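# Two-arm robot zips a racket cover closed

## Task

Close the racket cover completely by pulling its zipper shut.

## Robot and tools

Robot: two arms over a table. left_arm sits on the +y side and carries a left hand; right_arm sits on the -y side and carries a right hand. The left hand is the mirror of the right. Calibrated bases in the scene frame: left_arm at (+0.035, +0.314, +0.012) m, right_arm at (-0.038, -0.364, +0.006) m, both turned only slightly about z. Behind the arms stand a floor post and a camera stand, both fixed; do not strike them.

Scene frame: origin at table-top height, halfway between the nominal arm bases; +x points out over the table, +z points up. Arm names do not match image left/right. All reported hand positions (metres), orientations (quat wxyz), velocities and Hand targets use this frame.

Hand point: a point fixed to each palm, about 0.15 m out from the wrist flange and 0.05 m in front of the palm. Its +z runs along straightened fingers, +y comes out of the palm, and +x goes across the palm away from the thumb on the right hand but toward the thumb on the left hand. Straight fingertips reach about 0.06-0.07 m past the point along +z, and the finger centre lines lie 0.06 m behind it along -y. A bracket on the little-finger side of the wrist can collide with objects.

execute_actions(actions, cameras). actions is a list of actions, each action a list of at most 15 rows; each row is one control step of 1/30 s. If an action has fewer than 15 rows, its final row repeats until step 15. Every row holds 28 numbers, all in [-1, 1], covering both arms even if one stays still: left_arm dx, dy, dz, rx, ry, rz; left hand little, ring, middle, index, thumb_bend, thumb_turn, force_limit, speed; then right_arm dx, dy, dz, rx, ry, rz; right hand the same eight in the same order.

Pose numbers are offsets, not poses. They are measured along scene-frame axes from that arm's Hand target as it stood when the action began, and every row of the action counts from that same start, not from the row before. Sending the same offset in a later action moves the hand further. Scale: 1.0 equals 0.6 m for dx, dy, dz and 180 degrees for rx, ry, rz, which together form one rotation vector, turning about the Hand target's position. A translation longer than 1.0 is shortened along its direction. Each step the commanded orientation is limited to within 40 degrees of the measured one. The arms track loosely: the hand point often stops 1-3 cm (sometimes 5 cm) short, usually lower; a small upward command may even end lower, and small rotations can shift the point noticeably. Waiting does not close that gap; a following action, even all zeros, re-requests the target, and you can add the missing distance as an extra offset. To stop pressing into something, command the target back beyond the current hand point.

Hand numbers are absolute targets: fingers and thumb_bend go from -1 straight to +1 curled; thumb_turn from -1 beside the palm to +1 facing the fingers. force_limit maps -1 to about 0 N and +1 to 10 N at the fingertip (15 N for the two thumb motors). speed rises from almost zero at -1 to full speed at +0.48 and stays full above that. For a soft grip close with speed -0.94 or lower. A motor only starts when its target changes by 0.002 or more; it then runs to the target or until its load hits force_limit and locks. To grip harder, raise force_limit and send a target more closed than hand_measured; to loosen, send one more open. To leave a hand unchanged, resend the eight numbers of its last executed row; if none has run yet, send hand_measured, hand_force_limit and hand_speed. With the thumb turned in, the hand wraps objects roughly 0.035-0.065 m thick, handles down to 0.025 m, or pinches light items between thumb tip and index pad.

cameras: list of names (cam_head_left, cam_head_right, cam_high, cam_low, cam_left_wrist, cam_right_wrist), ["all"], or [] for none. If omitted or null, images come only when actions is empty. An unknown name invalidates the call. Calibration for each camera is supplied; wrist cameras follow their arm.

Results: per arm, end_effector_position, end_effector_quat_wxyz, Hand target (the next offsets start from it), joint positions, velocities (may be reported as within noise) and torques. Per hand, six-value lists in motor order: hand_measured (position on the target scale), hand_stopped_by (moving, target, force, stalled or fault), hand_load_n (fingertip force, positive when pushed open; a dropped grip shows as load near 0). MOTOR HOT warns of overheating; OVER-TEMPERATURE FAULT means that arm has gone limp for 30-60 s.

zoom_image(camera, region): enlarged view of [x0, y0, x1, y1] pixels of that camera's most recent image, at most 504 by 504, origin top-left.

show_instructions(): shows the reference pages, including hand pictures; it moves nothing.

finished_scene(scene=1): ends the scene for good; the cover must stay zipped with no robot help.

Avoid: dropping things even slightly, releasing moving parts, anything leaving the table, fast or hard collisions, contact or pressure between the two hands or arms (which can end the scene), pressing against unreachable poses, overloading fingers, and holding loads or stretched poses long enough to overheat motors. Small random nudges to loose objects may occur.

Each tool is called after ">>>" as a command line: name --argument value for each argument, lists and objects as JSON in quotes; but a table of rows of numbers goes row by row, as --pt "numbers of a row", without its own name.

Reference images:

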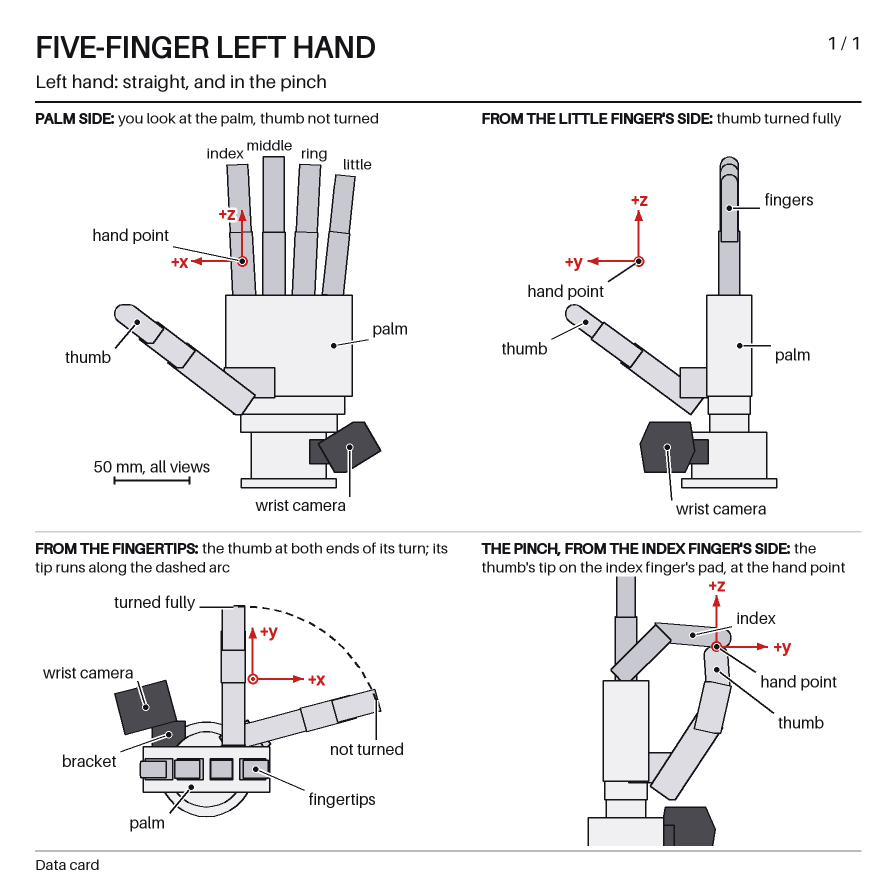

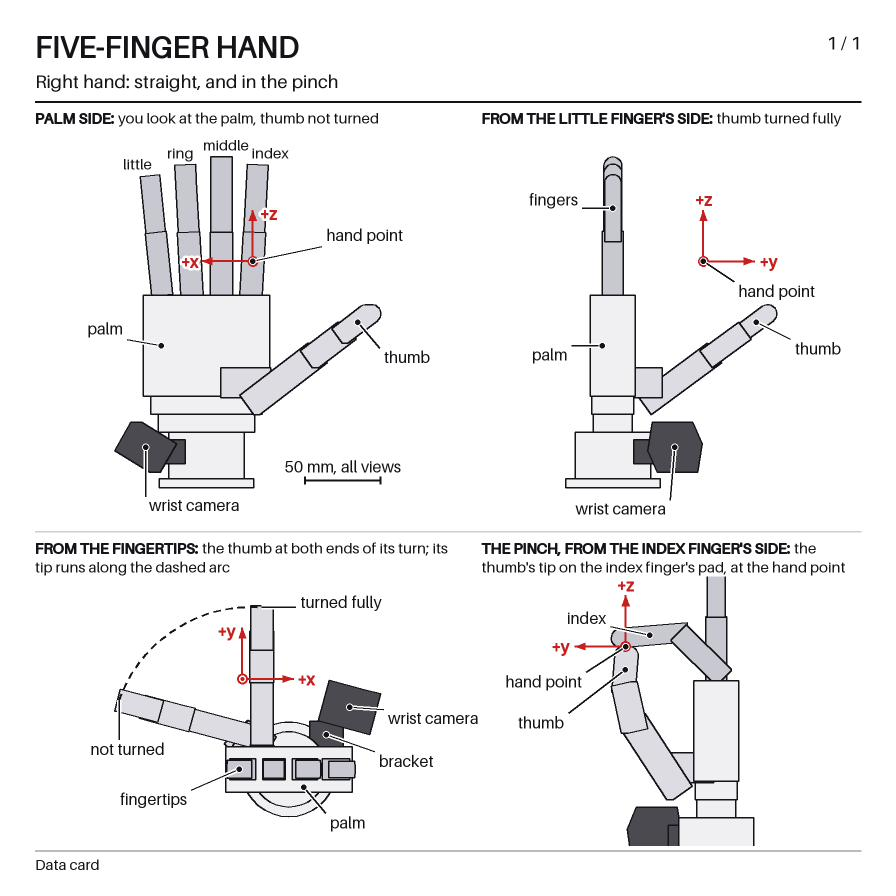

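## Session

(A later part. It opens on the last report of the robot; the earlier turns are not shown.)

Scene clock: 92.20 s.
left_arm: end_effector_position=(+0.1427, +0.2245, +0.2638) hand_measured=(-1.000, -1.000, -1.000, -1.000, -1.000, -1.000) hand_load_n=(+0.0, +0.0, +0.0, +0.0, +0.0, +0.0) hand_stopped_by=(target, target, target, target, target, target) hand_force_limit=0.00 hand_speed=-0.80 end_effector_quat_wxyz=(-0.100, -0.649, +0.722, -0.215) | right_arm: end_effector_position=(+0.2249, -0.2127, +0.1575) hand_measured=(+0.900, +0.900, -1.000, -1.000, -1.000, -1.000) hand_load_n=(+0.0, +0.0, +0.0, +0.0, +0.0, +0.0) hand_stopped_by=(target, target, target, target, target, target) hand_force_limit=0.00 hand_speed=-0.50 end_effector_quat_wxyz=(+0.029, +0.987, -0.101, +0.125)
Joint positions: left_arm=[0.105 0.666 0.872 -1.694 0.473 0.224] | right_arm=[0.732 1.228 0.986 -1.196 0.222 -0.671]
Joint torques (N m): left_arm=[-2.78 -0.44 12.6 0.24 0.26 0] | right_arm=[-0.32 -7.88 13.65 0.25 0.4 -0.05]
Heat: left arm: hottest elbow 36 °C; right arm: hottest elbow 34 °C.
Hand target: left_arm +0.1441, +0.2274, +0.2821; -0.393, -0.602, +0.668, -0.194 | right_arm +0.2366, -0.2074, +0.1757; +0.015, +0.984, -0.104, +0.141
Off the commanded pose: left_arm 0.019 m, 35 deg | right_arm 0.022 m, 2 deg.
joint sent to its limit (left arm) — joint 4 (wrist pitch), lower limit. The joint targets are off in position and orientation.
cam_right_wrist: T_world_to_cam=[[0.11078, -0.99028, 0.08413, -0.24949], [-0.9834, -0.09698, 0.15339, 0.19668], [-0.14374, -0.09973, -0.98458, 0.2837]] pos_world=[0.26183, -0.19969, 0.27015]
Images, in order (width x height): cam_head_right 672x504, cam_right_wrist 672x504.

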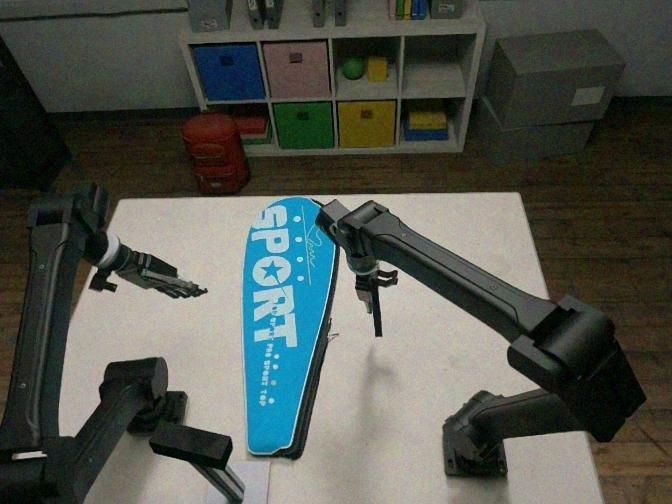

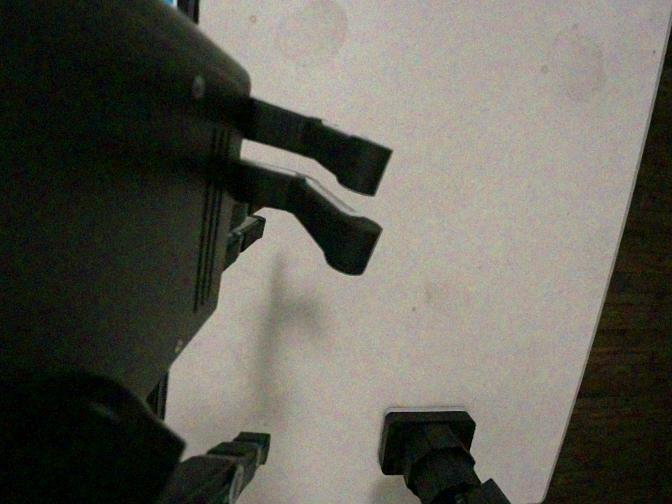

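>>> execute_actions --actions '[[[0,0,0,0,0,0,-1,-1,-1,-1,-1,-1,0,-0.8,-0.025,0.03,-0.04,0,0,0,1,1,-1,-1,-1,-1,0,-0.5]],[[0,0,0,0,0,0,-1,-1,-1,-1,-1,-1,0,-0.8,-0.02,0.028,-0.043,0,0,0,1,1,-1,-1,-1,-1,0,-0.5]]]' --cameras '["cam_right_wrist", "cam_head_right","cam_head_left","cam_low"]'

Scene clock: 100.63 s.
left_arm: end_effector_position=(+0.1427, +0.2245, +0.2638) hand_measured=(-1.000, -1.000, -1.000, -1.000, -1.000, -1.000) hand_load_n=(+0.0, +0.0, +0.0, +0.0, +0.0, +0.0) hand_stopped_by=(target, target, target, target, target, target) hand_force_limit=0.00 hand_speed=-0.80 end_effector_quat_wxyz=(-0.100, -0.649, +0.722, -0.215) | right_arm: end_effector_position=(+0.2047, -0.1787, +0.1213) hand_measured=(+1.000, +1.000, -1.000, -1.000, -1.000, -1.000) hand_load_n=(+0.0, +0.0, +0.0, +0.0, +0.0, +0.0) hand_stopped_by=(target, target, target, target, target, target) hand_force_limit=0.00 hand_speed=-0.50 end_effector_quat_wxyz=(+0.025, +0.986, -0.100, +0.132)
Joint positions: left_arm=[0.105 0.666 0.872 -1.694 0.473 0.224] | right_arm=[0.848 1.277 0.93 -1.103 0.241 -0.558]
Joint torques (N m): left_arm=[-2.78 -0.5 12.62 0.23 0.26 0] | right_arm=[0.56 -7.71 10.58 0.99 0.43 0.08]
Heat: left arm: hottest elbow 37 °C; right arm: hottest elbow 35 °C.
Hand target: left_arm +0.1441, +0.2274, +0.2821; -0.393, -0.602, +0.668, -0.194 | right_arm +0.2095, -0.1727, +0.1258; +0.015, +0.984, -0.104, +0.141
Off the commanded pose: left_arm 0.019 m, 35 deg | right_arm 0.009 m, 2 deg.
joint sent to its limit (left arm) — joint 4 (wrist pitch), lower limit. The joint targets are off in position and orientation.
cam_right_wrist: T_world_to_cam=[[0.1137, -0.99029, 0.08002, -0.21067], [-0.98499, -0.10182, 0.13941, 0.18685], [-0.1299, -0.09467, -0.987, 0.24695]] pos_world=[0.24008, -0.16622, 0.23455]
Images, in order (width x height): cam_head_left 672x504, cam_head_right 672x504, cam_low 672x504, cam_right_wrist 672x504.

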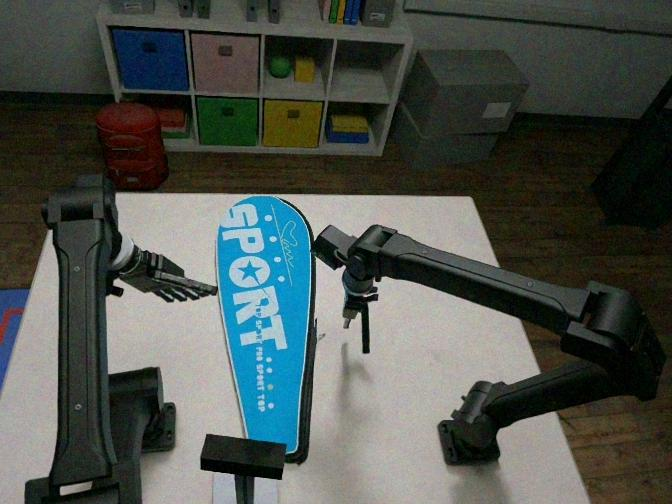

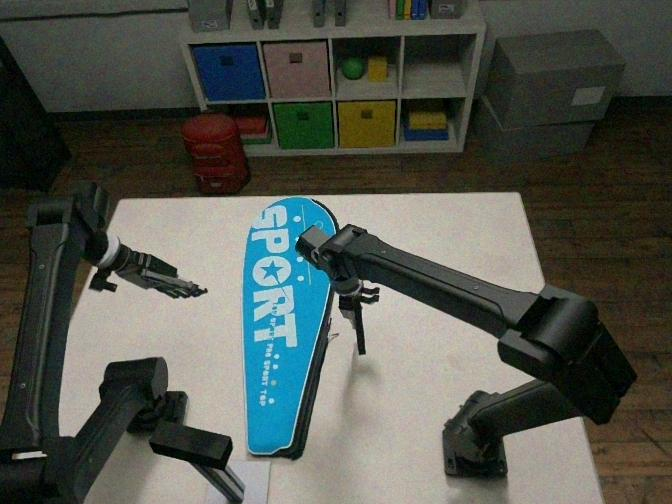

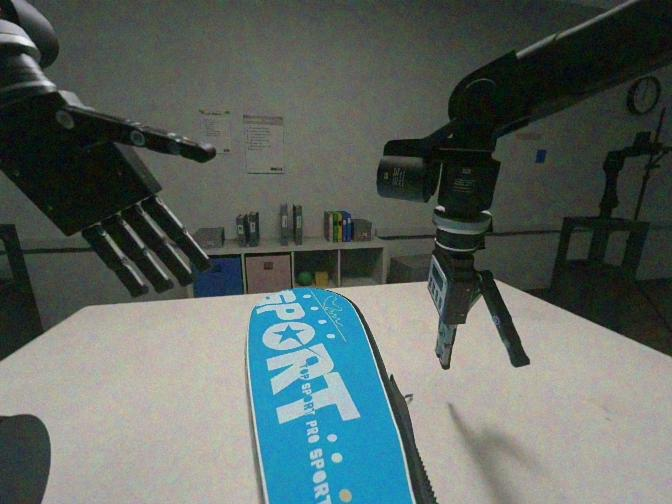

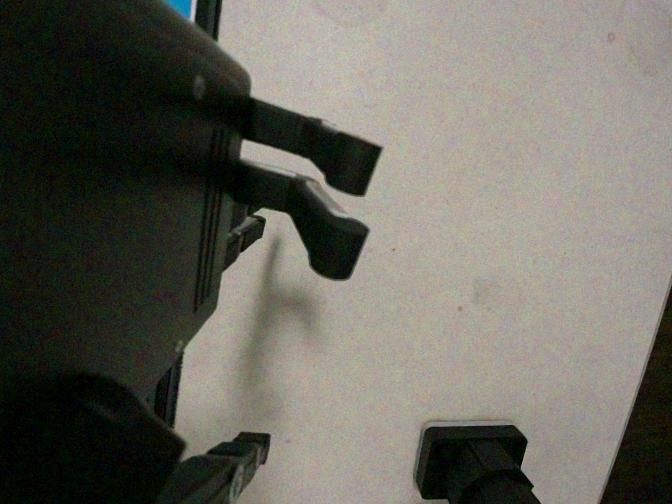

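>>> execute_actions --actions '[[[0,0,0,0,0,0,-1,-1,-1,-1,-1,-1,0,-0.8,-0.01,0,-0.035,0,0,0,1,1,-1,-1,-1,-1,0,-0.5]],[[0,0,0,0,0,0,-1,-1,-1,-1,-1,-1,0,-0.8,0,0,-0.035,0,0,0,1,1,-1,-1,-1,-1,0,-0.5]]]' --cameras '["cam_right_wrist", "cam_head_right","cam_head_left","cam_low"]'

>>> zoom_image --camera "cam_head_left" --region '[280, 290, 400, 390]'

>>> zoom_image --camera "cam_low" --region '[370, 340, 500, 470]'

>>> zoom_image --camera "cam_right_wrist" --region '[200, 120, 400, 320]'

Scene clock: 105.77 s.
left_arm: end_effector_position=(+0.1427, +0.2245, +0.2638) hand_measured=(-1.000, -1.000, -1.000, -1.000, -1.000, -1.000) hand_load_n=(+0.0, +0.0, +0.0, -0.5, +0.0, +0.0) hand_stopped_by=(target, target, target, target, target, target) hand_force_limit=0.00 hand_speed=-0.80 end_effector_quat_wxyz=(-0.100, -0.649, +0.722, -0.215) | right_arm: end_effector_position=(+0.2003, -0.1801, +0.0809) hand_measured=(+1.000, +1.000, -1.000, -1.000, -1.000, -1.000) hand_load_n=(+0.0, +0.0, +0.0, +0.0, +0.0, +0.0) hand_stopped_by=(target, target, target, target, target, target) hand_force_limit=0.00 hand_speed=-0.50 end_effector_quat_wxyz=(+0.024, +0.985, -0.104, +0.133)
Joint positions: left_arm=[0.105 0.666 0.872 -1.694 0.473 0.224] | right_arm=[0.854 1.311 0.846 -0.983 0.243 -0.544]
Joint torques (N m): left_arm=[-2.78 -0.5 12.6 0.24 0.26 0] | right_arm=[1.08 -7.53 9.94 0.98 0.42 0.09]
Heat: left arm: hottest elbow 37 °C; right arm: hottest elbow 35 °C.
Hand target: left_arm +0.1441, +0.2274, +0.2821; -0.393, -0.602, +0.668, -0.194 | right_arm +0.2035, -0.1727, +0.0838; +0.015, +0.984, -0.104, +0.141
Off the commanded pose: left_arm 0.019 m, 35 deg | right_arm 0.008 m, 1 deg.
joint sent to its limit (left arm) — joint 4 (wrist pitch), lower limit. The joint targets are off in position and orientation.
cam_right_wrist: T_world_to_cam=[[0.10571, -0.99142, 0.07692, -0.20662], [-0.98629, -0.09468, 0.13515, 0.18994], [-0.12671, -0.09015, -0.98783, 0.20664]] pos_world=[0.23536, -0.16823, 0.19435]
Images, in order (width x height): cam_head_left 672x504, cam_head_right 672x504, cam_low 672x504, cam_right_wrist 672x504.

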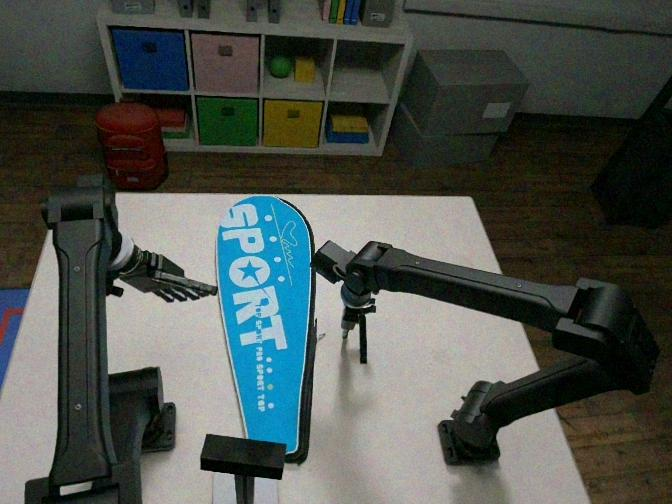

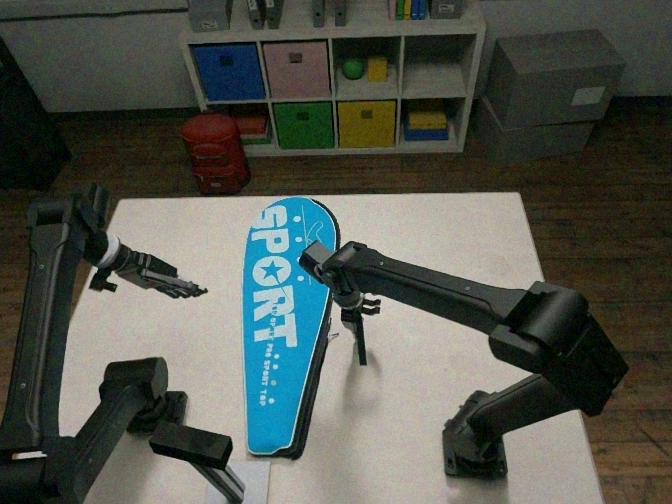

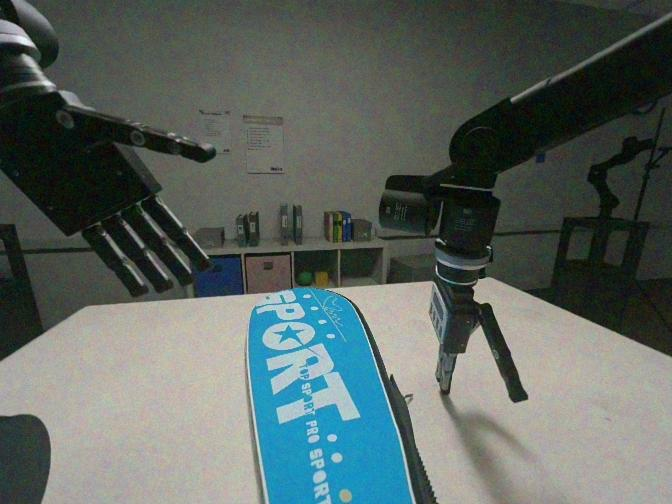

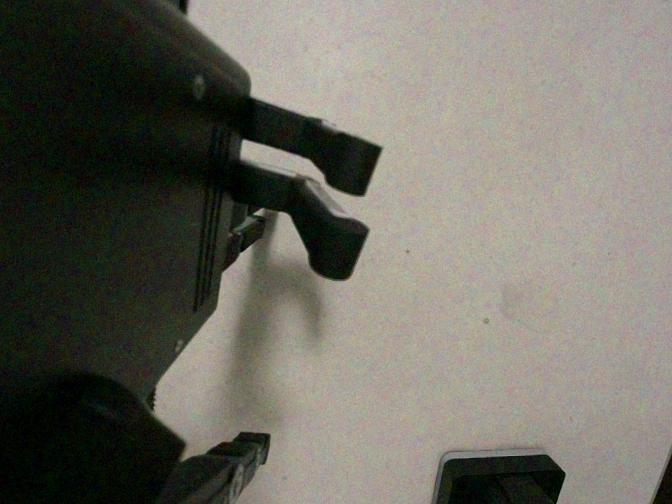

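Scaled by 4.200.

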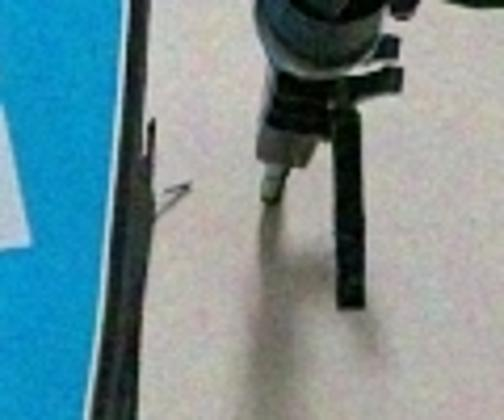

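Scaled by 3.877.

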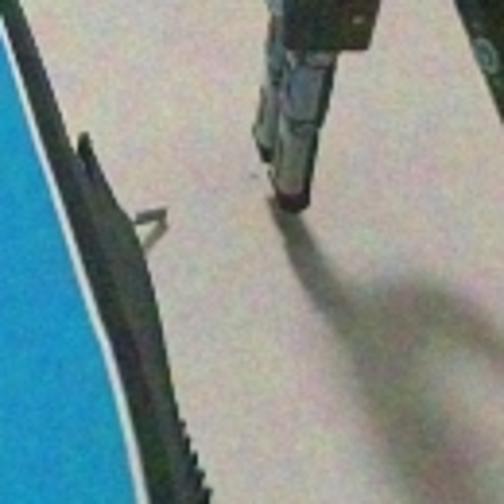

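Scaled by 2.520.

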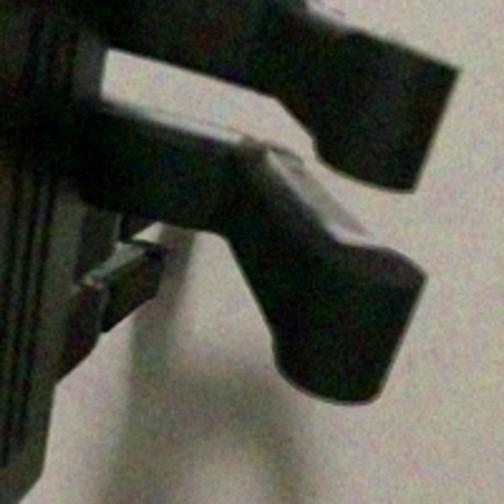

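>>> execute_actions --actions '[[[0,0,0,0,0,0,-1,-1,-1,-1,-1,-1,0,-0.8,0.007,0.04,-0.012,0,0,0,1,1,-1,-1,-1,-1,0,-0.5]]]' --cameras '["cam_right_wrist", "cam_head_right","cam_head_left","cam_low"]'

>>> zoom_image --camera "cam_head_left" --region '[280, 290, 380, 370]'

>>> zoom_image --camera "cam_head_right" --region '[290, 290, 390, 370]'

>>> zoom_image --camera "cam_low" --region '[370, 350, 470, 450]'

>>> zoom_image --camera "cam_right_wrist" --region '[150, 120, 400, 440]'

Scene clock: 117.07 s.
left_arm: end_effector_position=(+0.1427, +0.2245, +0.2638) hand_measured=(-1.000, -1.000, -1.000, -1.000, -1.000, -1.000) hand_load_n=(+0.0, +0.0, +0.0, +0.0, +0.0, +0.0) hand_stopped_by=(target, target, target, target, target, target) hand_force_limit=0.00 hand_speed=-0.80 end_effector_quat_wxyz=(-0.100, -0.649, +0.722, -0.215) | right_arm: end_effector_position=(+0.1976, -0.1624, +0.0688) hand_measured=(+1.000, +1.000, -1.000, -1.000, -1.000, -1.000) hand_load_n=(-0.5, +0.0, +0.0, +0.0, +0.0, +0.0) hand_stopped_by=(target, target, target, target, target, target) hand_force_limit=0.00 hand_speed=-0.50 end_effector_quat_wxyz=(+0.030, +0.986, -0.100, +0.130)
Joint positions: left_arm=[0.105 0.666 0.872 -1.694 0.473 0.224] | right_arm=[0.895 1.371 0.864 -0.964 0.249 -0.508]
Joint torques (N m): left_arm=[-2.78 -0.5 12.62 0.24 0.26 0] | right_arm=[0.56 -7.71 11.82 0.8 0.36 0.09]
Heat: left arm: hottest elbow 38 °C; right arm: hottest elbow 35 °C.
Hand target: left_arm +0.1441, +0.2274, +0.2821; -0.393, -0.602, +0.668, -0.194 | right_arm +0.2076, -0.1487, +0.0765; +0.015, +0.984, -0.104, +0.141
Off the commanded pose: left_arm 0.019 m, 35 deg | right_arm 0.019 m, 2 deg.
joint sent to its limit (left arm) — joint 4 (wrist pitch), lower limit. The joint targets are off in position and orientation.
cam_right_wrist: T_world_to_cam=[[0.11296, -0.9897, 0.08793, -0.1898], [-0.98462, -0.09962, 0.14355, 0.18885], [-0.13331, -0.1028, -0.98573, 0.19505]] pos_world=[0.23339, -0.14898, 0.18185]
Images, in order (width x height): cam_head_left 672x504, cam_head_right 672x504, cam_low 672x504, cam_right_wrist 672x504.

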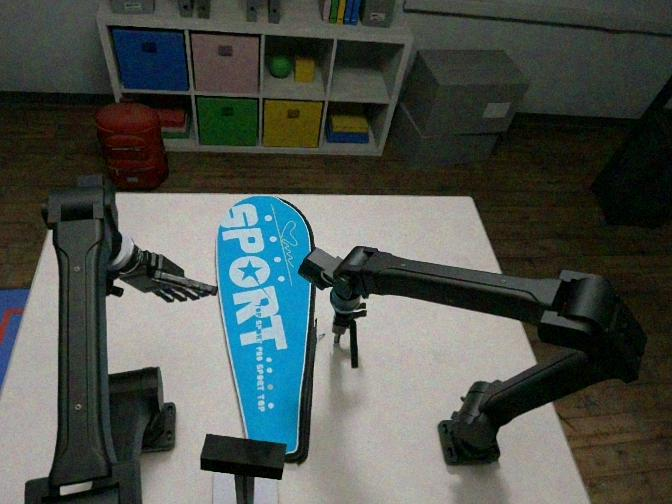

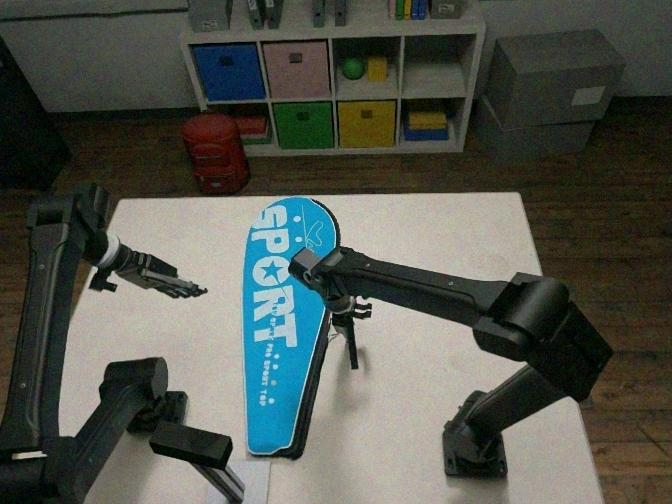

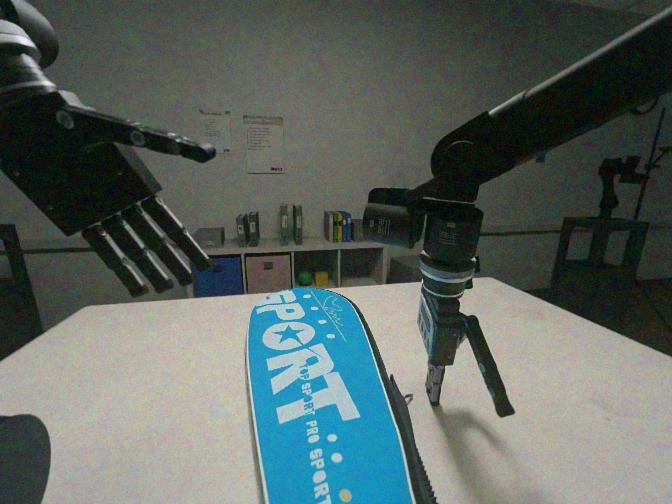

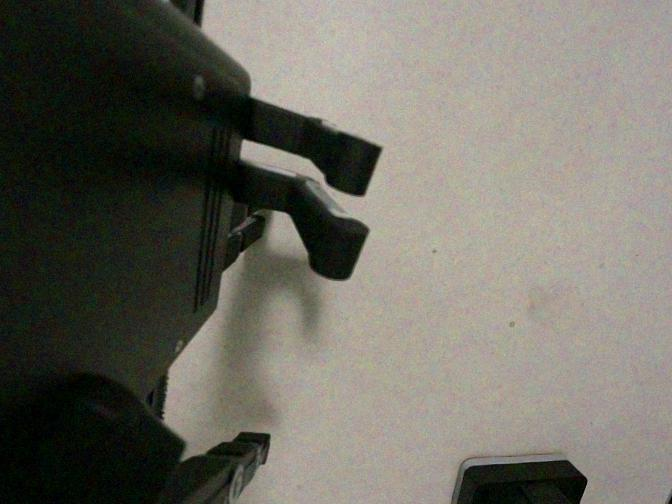

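Scaled by 5.040.

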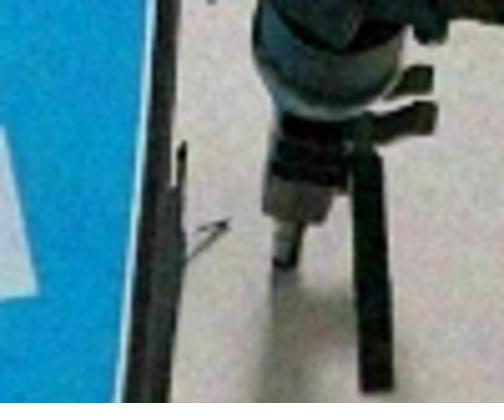

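Scaled by 5.040.

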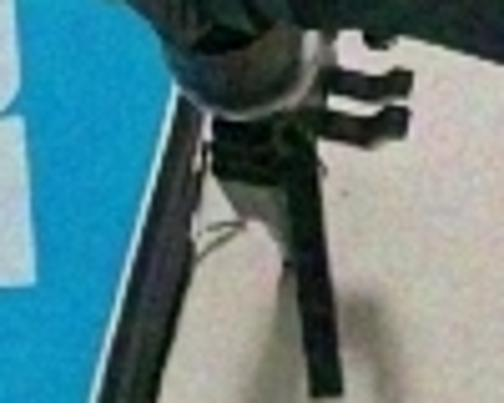

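Scaled by 5.040.

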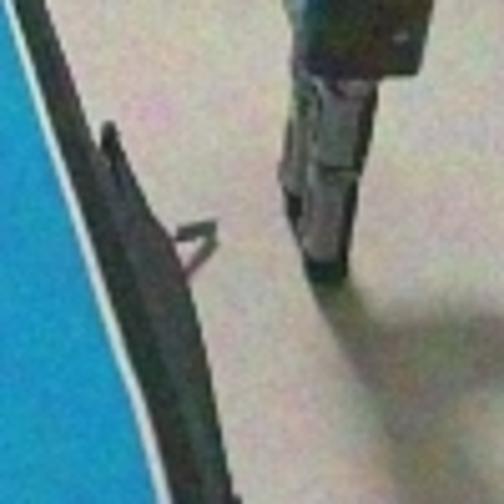

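Scaled by 1.575.

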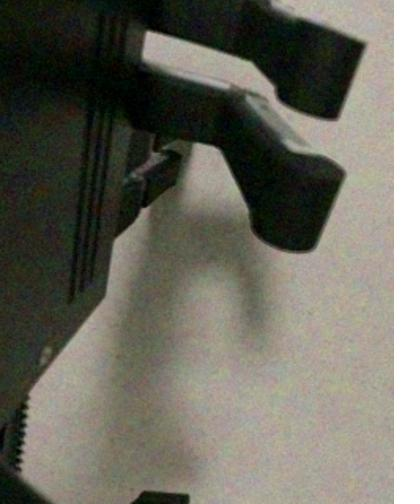

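>>> execute_actions --actions '[[[0,0,0,0,0,0,-1,-1,-1,-1,-1,-1,0,-0.8,0.025,0.0,0,0,0,0,1,1,-1,-1,-1,-1,0,-0.5]],[[0,0,0,0,0,0,-1,-1,-1,-1,-1,-1,0,-0.8,0,0,0,0,0,0,1,1,-1,-1,-1,-1,0,-0.5]]]' --cameras '["cam_right_wrist", "cam_head_right","cam_head_left","cam_low"]'

>>> zoom_image --camera "cam_head_left" --region '[280, 290, 380, 370]'

>>> zoom_image --camera "cam_low" --region '[370, 350, 470, 450]'

Scene clock: 123.17 s.
left_arm: end_effector_position=(+0.1427, +0.2245, +0.2638) hand_measured=(-1.000, -1.000, -1.000, -1.000, -1.000, -1.000) hand_load_n=(+0.0, +0.0, +0.0, +0.0, +0.0, +0.0) hand_stopped_by=(target, target, target, target, target, target) hand_force_limit=0.00 hand_speed=-0.80 end_effector_quat_wxyz=(-0.100, -0.649, +0.722, -0.215) | right_arm: end_effector_position=(+0.2073, -0.1618, +0.0688) hand_measured=(+1.000, +1.000, -1.000, -1.000, -1.000, -1.000) hand_load_n=(+0.0, +0.0, +0.0, +0.0, +0.0, +0.0) hand_stopped_by=(target, target, target, target, target, target) hand_force_limit=0.00 hand_speed=-0.50 end_effector_quat_wxyz=(+0.031, +0.986, -0.101, +0.130)
Joint positions: left_arm=[0.105 0.666 0.872 -1.694 0.473 0.224] | right_arm=[0.876 1.39 0.882 -0.961 0.249 -0.525]
Joint torques (N m): left_arm=[-2.78 -0.5 12.6 0.23 0.26 0] | right_arm=[-0.26 -7.59 12.36 1.01 0.25 -0.05]
Heat: left arm: hottest elbow 38 °C; right arm: hottest elbow 35 °C.
Hand target: left_arm +0.1441, +0.2274, +0.2821; -0.393, -0.602, +0.668, -0.194 | right_arm +0.2227, -0.1486, +0.0766; +0.015, +0.984, -0.104, +0.141
Off the commanded pose: left_arm 0.019 m, 35 deg | right_arm 0.022 m, 2 deg.
joint sent to its limit (left arm) — joint 4 (wrist pitch), lower limit. The joint targets are off in position and orientation.
cam_right_wrist: T_world_to_cam=[[0.10989, -0.98987, 0.08984, -0.18983], [-0.98484, -0.09623, 0.14433, 0.19901], [-0.13422, -0.10434, -0.98544, 0.19627]] pos_world=[0.24319, -0.14827, 0.18174]
Images, in order (width x height): cam_head_left 672x504, cam_head_right 672x504, cam_low 672x504, cam_right_wrist 672x504.

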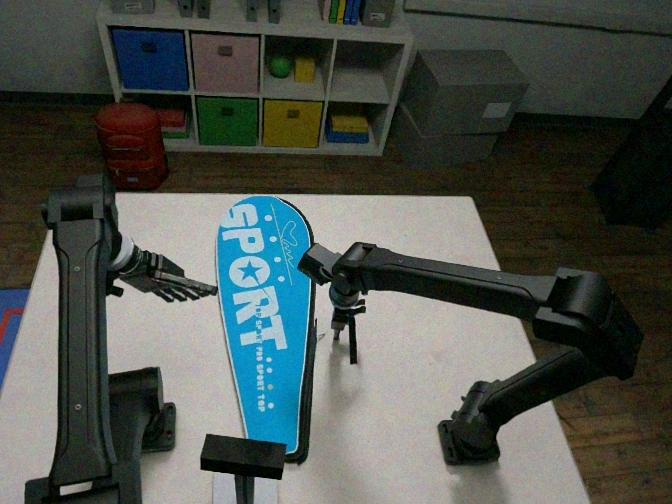

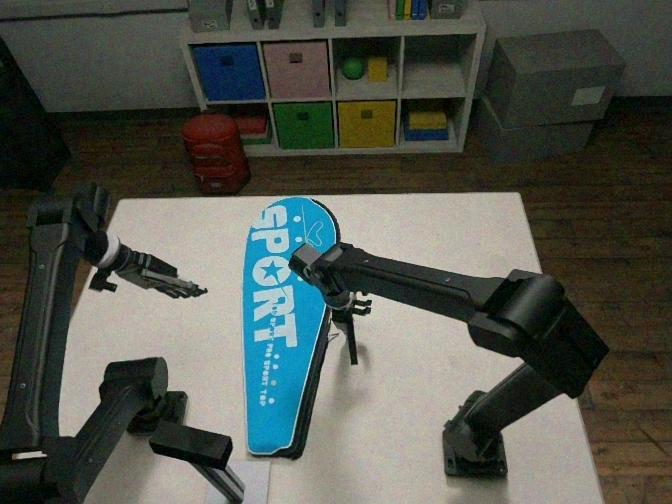

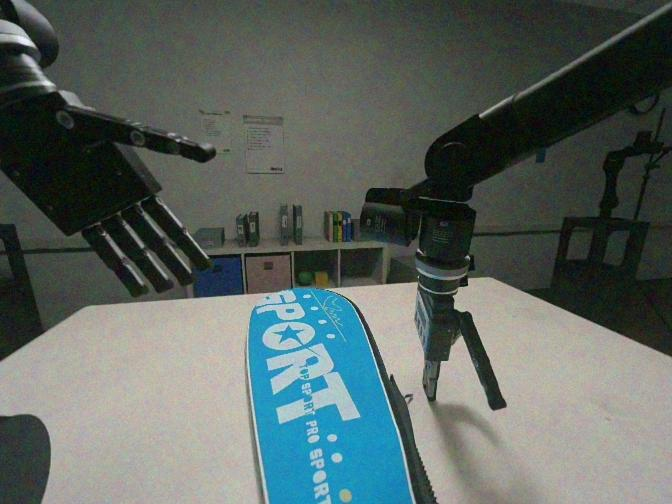

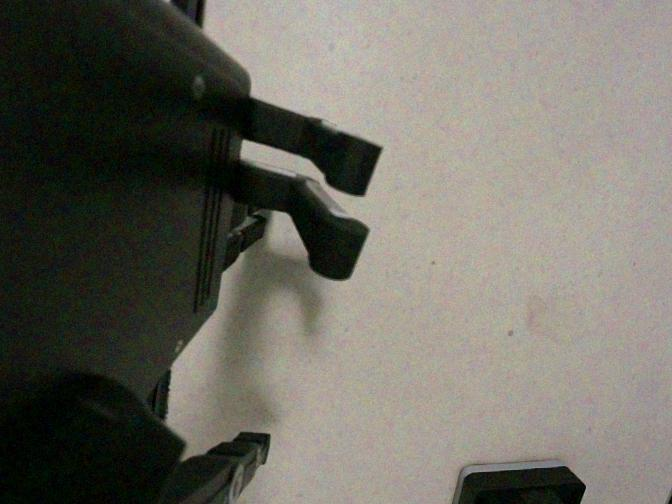

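Scaled by 5.040.

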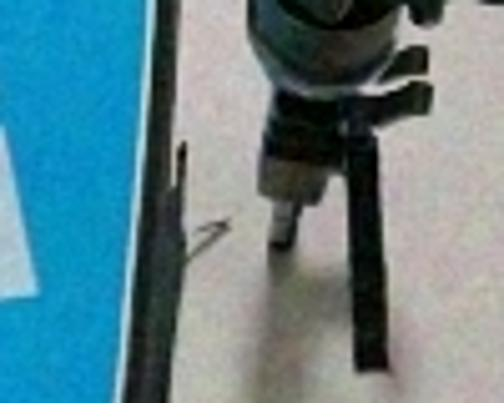

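Scaled by 5.040.

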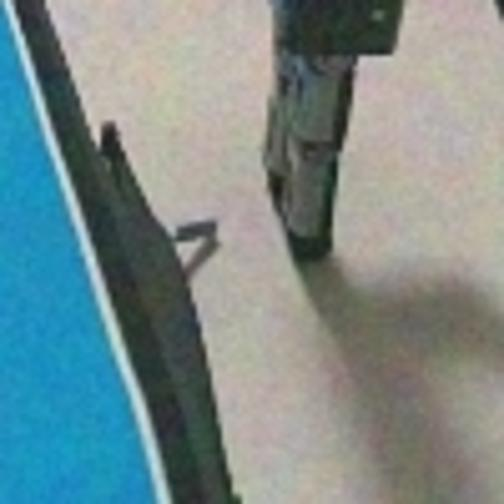

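>>> execute_actions --actions '[[[0,0,0,0,0,0,-1,-1,-1,-1,-1,-1,0,-0.8,0.007,0.033,0,0,0,0,1,1,-1,-1,-1,-1,0,-0.5]],[[0,0,0,0,0,0,-1,-1,-1,-1,-1,-1,0,-0.8,0,0,0,0,0,0,1,1,-1,-1,-1,-1,0,-0.5]]]' --cameras '["cam_right_wrist", "cam_head_right","cam_head_left","cam_low"]'

>>> zoom_image --camera "cam_head_left" --region '[280, 290, 380, 370]'

>>> zoom_image --camera "cam_low" --region '[370, 350, 470, 450]'

>>> zoom_image --camera "cam_head_right" --region '[290, 290, 390, 370]'

Scene clock: 128.17 s.
left_arm: end_effector_position=(+0.1427, +0.2245, +0.2638) hand_measured=(-1.000, -1.000, -1.000, -1.000, -1.000, -1.000) hand_load_n=(+0.0, +0.0, +0.0, +0.0, -0.5, +0.0) hand_stopped_by=(target, target, target, target, target, target) hand_force_limit=0.00 hand_speed=-0.80 end_effector_quat_wxyz=(-0.100, -0.649, +0.722, -0.215) | right_arm: end_effector_position=(+0.2181, -0.1446, +0.0689) hand_measured=(+1.000, +1.000, -1.000, -1.000, -1.000, -1.000) hand_load_n=(+0.0, +0.0, +0.0, -1.0, +0.0, +0.0) hand_stopped_by=(target, target, target, target, target, target) hand_force_limit=0.00 hand_speed=-0.50 end_effector_quat_wxyz=(+0.029, +0.986, -0.102, +0.132)
Joint positions: left_arm=[0.105 0.666 0.872 -1.694 0.473 0.224] | right_arm=[0.884 1.438 0.933 -0.961 0.249 -0.516]
Joint torques (N m): left_arm=[-2.78 -0.44 12.62 0.24 0.26 -0.01] | right_arm=[1.08 -8.59 12.14 0.69 0.34 0.11]
Heat: left arm: hottest elbow 38 °C; right arm: hottest elbow 35 °C.
Hand target: left_arm +0.1441, +0.2274, +0.2821; -0.393, -0.602, +0.668, -0.194 | right_arm +0.2270, -0.1289, +0.0767; +0.015, +0.984, -0.104, +0.141
Off the commanded pose: left_arm 0.019 m, 35 deg | right_arm 0.020 m, 2 deg.
joint sent to its limit (left arm) — joint 4 (wrist pitch), lower limit. The joint targets are off in position and orientation.
cam_right_wrist: T_world_to_cam=[[0.10869, -0.99029, 0.08666, -0.17366], [-0.98534, -0.09579, 0.14119, 0.21166], [-0.13151, -0.10074, -0.98618, 0.19964]] pos_world=[0.25368, -0.13159, 0.18205]
Images, in order (width x height): cam_head_left 672x504, cam_head_right 672x504, cam_low 672x504, cam_right_wrist 672x504.

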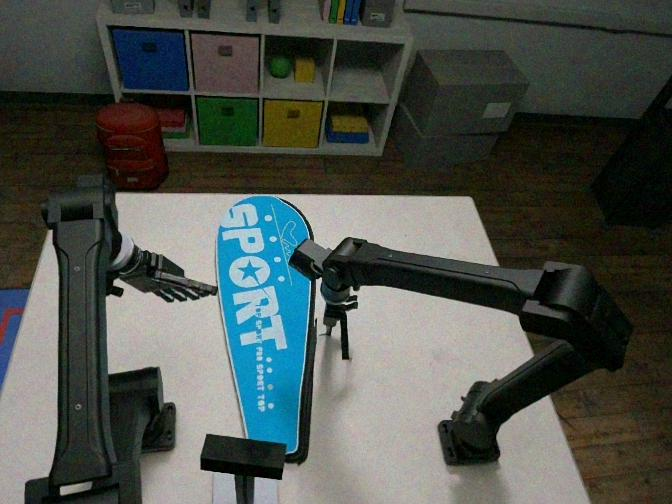

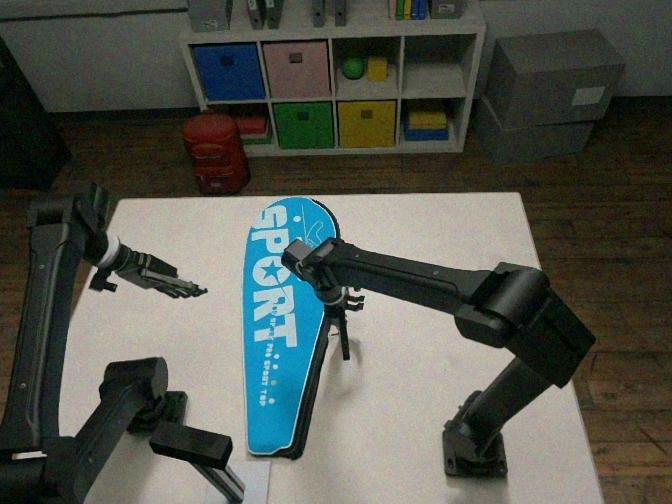

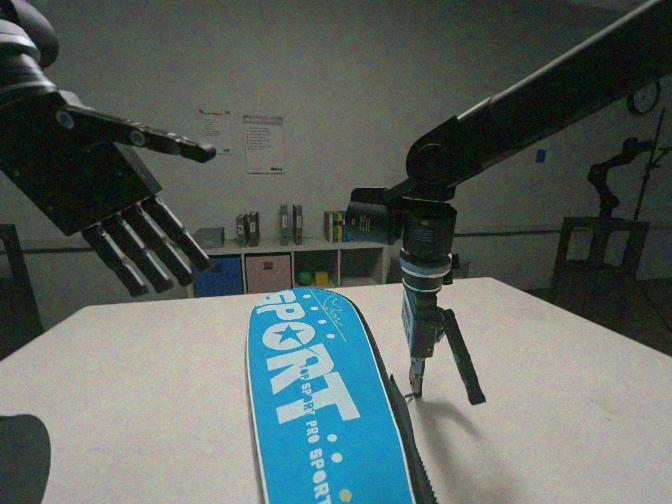

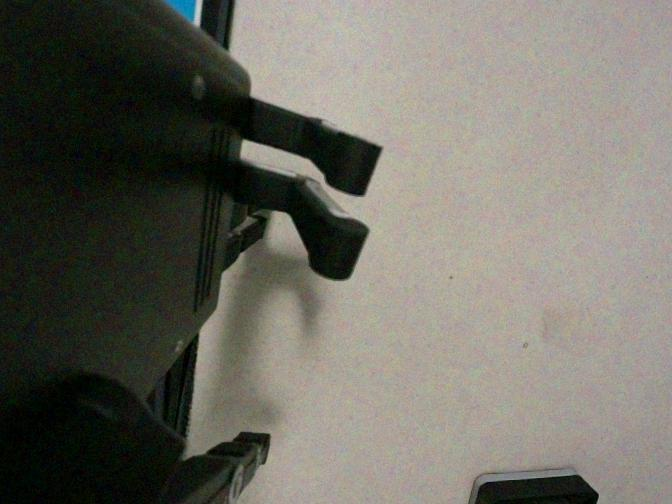

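Scaled by 5.040.

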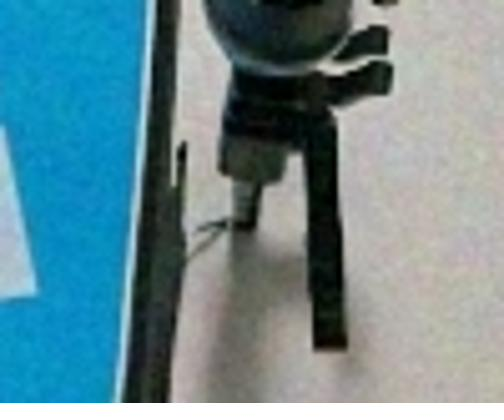

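Scaled by 5.040.

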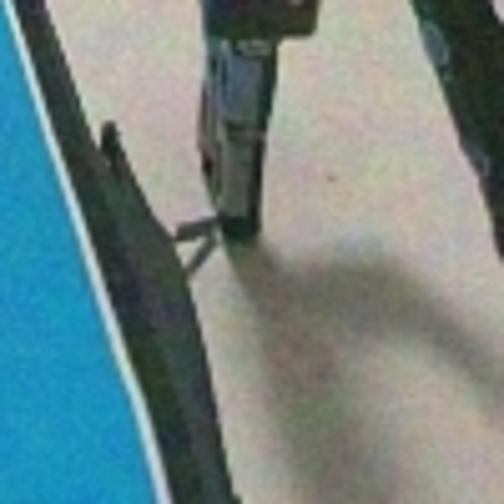

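Scaled by 5.040.

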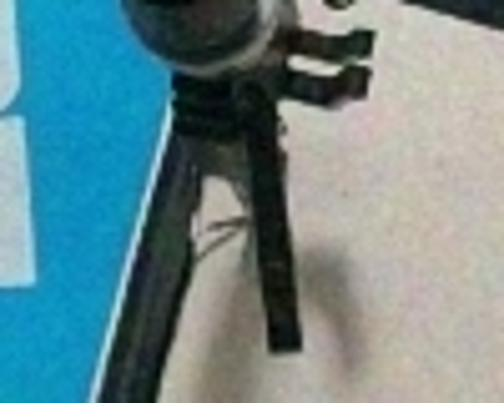

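>>> execute_actions --actions '[[[0,0,0,0,0,0,-1,-1,-1,-1,-1,-1,0,-0.8,-0.017,-0.02,0,0,0,0,1,1,-1,-1,-1,-1,0,-0.5]],[[0,0,0,0,0,0,-1,-1,-1,-1,-1,-1,0,-0.8,0,0,0,0,0,0,1,1,-1,-1,-1,-1,0,-0.5]]]' --cameras '["cam_head_left","cam_low"]'

>>> zoom_image --camera "cam_head_left" --region '[280, 290, 380, 370]'

>>> zoom_image --camera "cam_low" --region '[370, 350, 470, 450]'

Scene clock: 132.17 s.
left_arm: end_effector_position=(+0.1427, +0.2245, +0.2638) hand_measured=(-1.000, -1.000, -1.000, -1.000, -1.000, -1.000) hand_load_n=(+0.0, +0.0, +0.0, +0.0, +0.0, +0.0) hand_stopped_by=(target, target, target, target, target, target) hand_force_limit=0.00 hand_speed=-0.80 end_effector_quat_wxyz=(-0.100, -0.649, +0.722, -0.215) | right_arm: end_effector_position=(+0.2157, -0.1471, +0.0710) hand_measured=(+1.000, +1.000, -1.000, -1.000, -1.000, -1.000) hand_load_n=(+0.0, +0.0, +0.0, +0.0, +0.0, -0.5) hand_stopped_by=(target, target, target, target, target, target) hand_force_limit=0.00 hand_speed=-0.50 end_effector_quat_wxyz=(+0.026, +0.985, -0.104, +0.133)
Joint positions: left_arm=[0.105 0.666 0.872 -1.694 0.473 0.224] | right_arm=[0.884 1.422 0.923 -0.961 0.249 -0.513]
Joint torques (N m): left_arm=[-2.78 -0.5 12.62 0.23 0.26 0] | right_arm=[1.03 -10.34 9.36 0.79 0.34 0.09]
Heat: left arm: hottest elbow 39 °C; right arm: hottest elbow 35 °C.
Hand target: left_arm +0.1441, +0.2274, +0.2821; -0.393, -0.602, +0.668, -0.194 | right_arm +0.2167, -0.1410, +0.0766; +0.015, +0.984, -0.104, +0.141
Off the commanded pose: left_arm 0.019 m, 35 deg | right_arm 0.008 m, 2 deg.
joint sent to its limit (left arm) — joint 4 (wrist pitch), lower limit. The joint targets are off in position and orientation.

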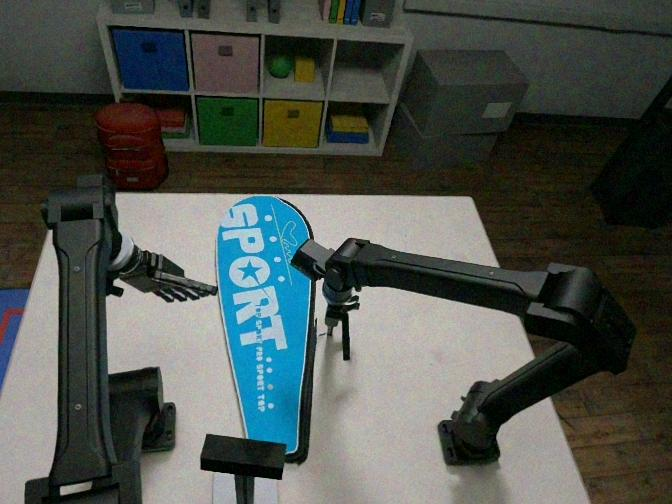

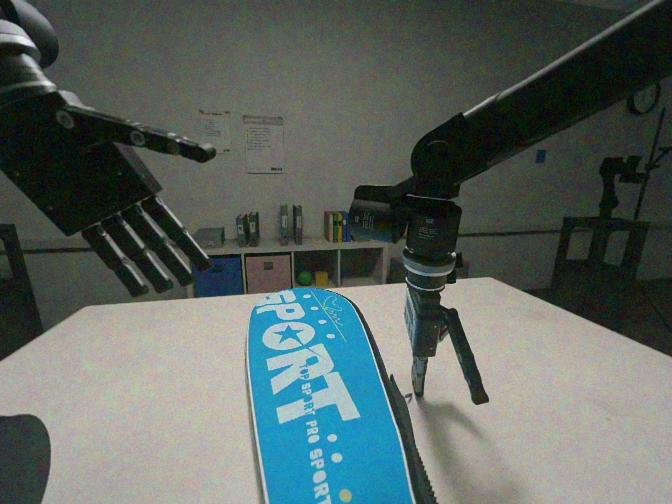

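Scaled by 5.040.

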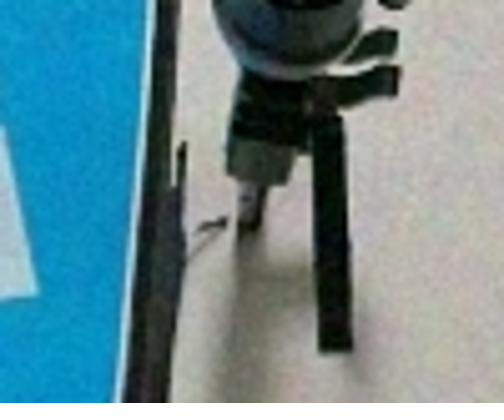

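Scaled by 5.040.

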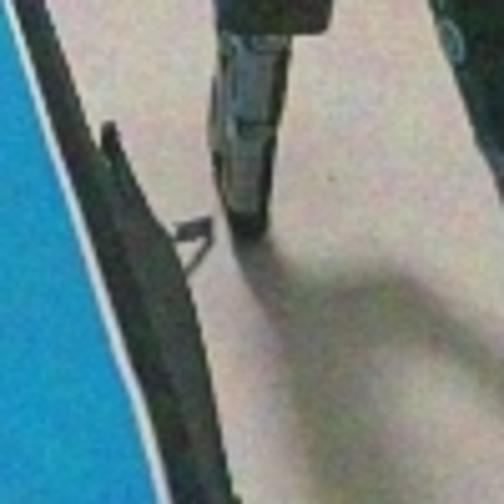

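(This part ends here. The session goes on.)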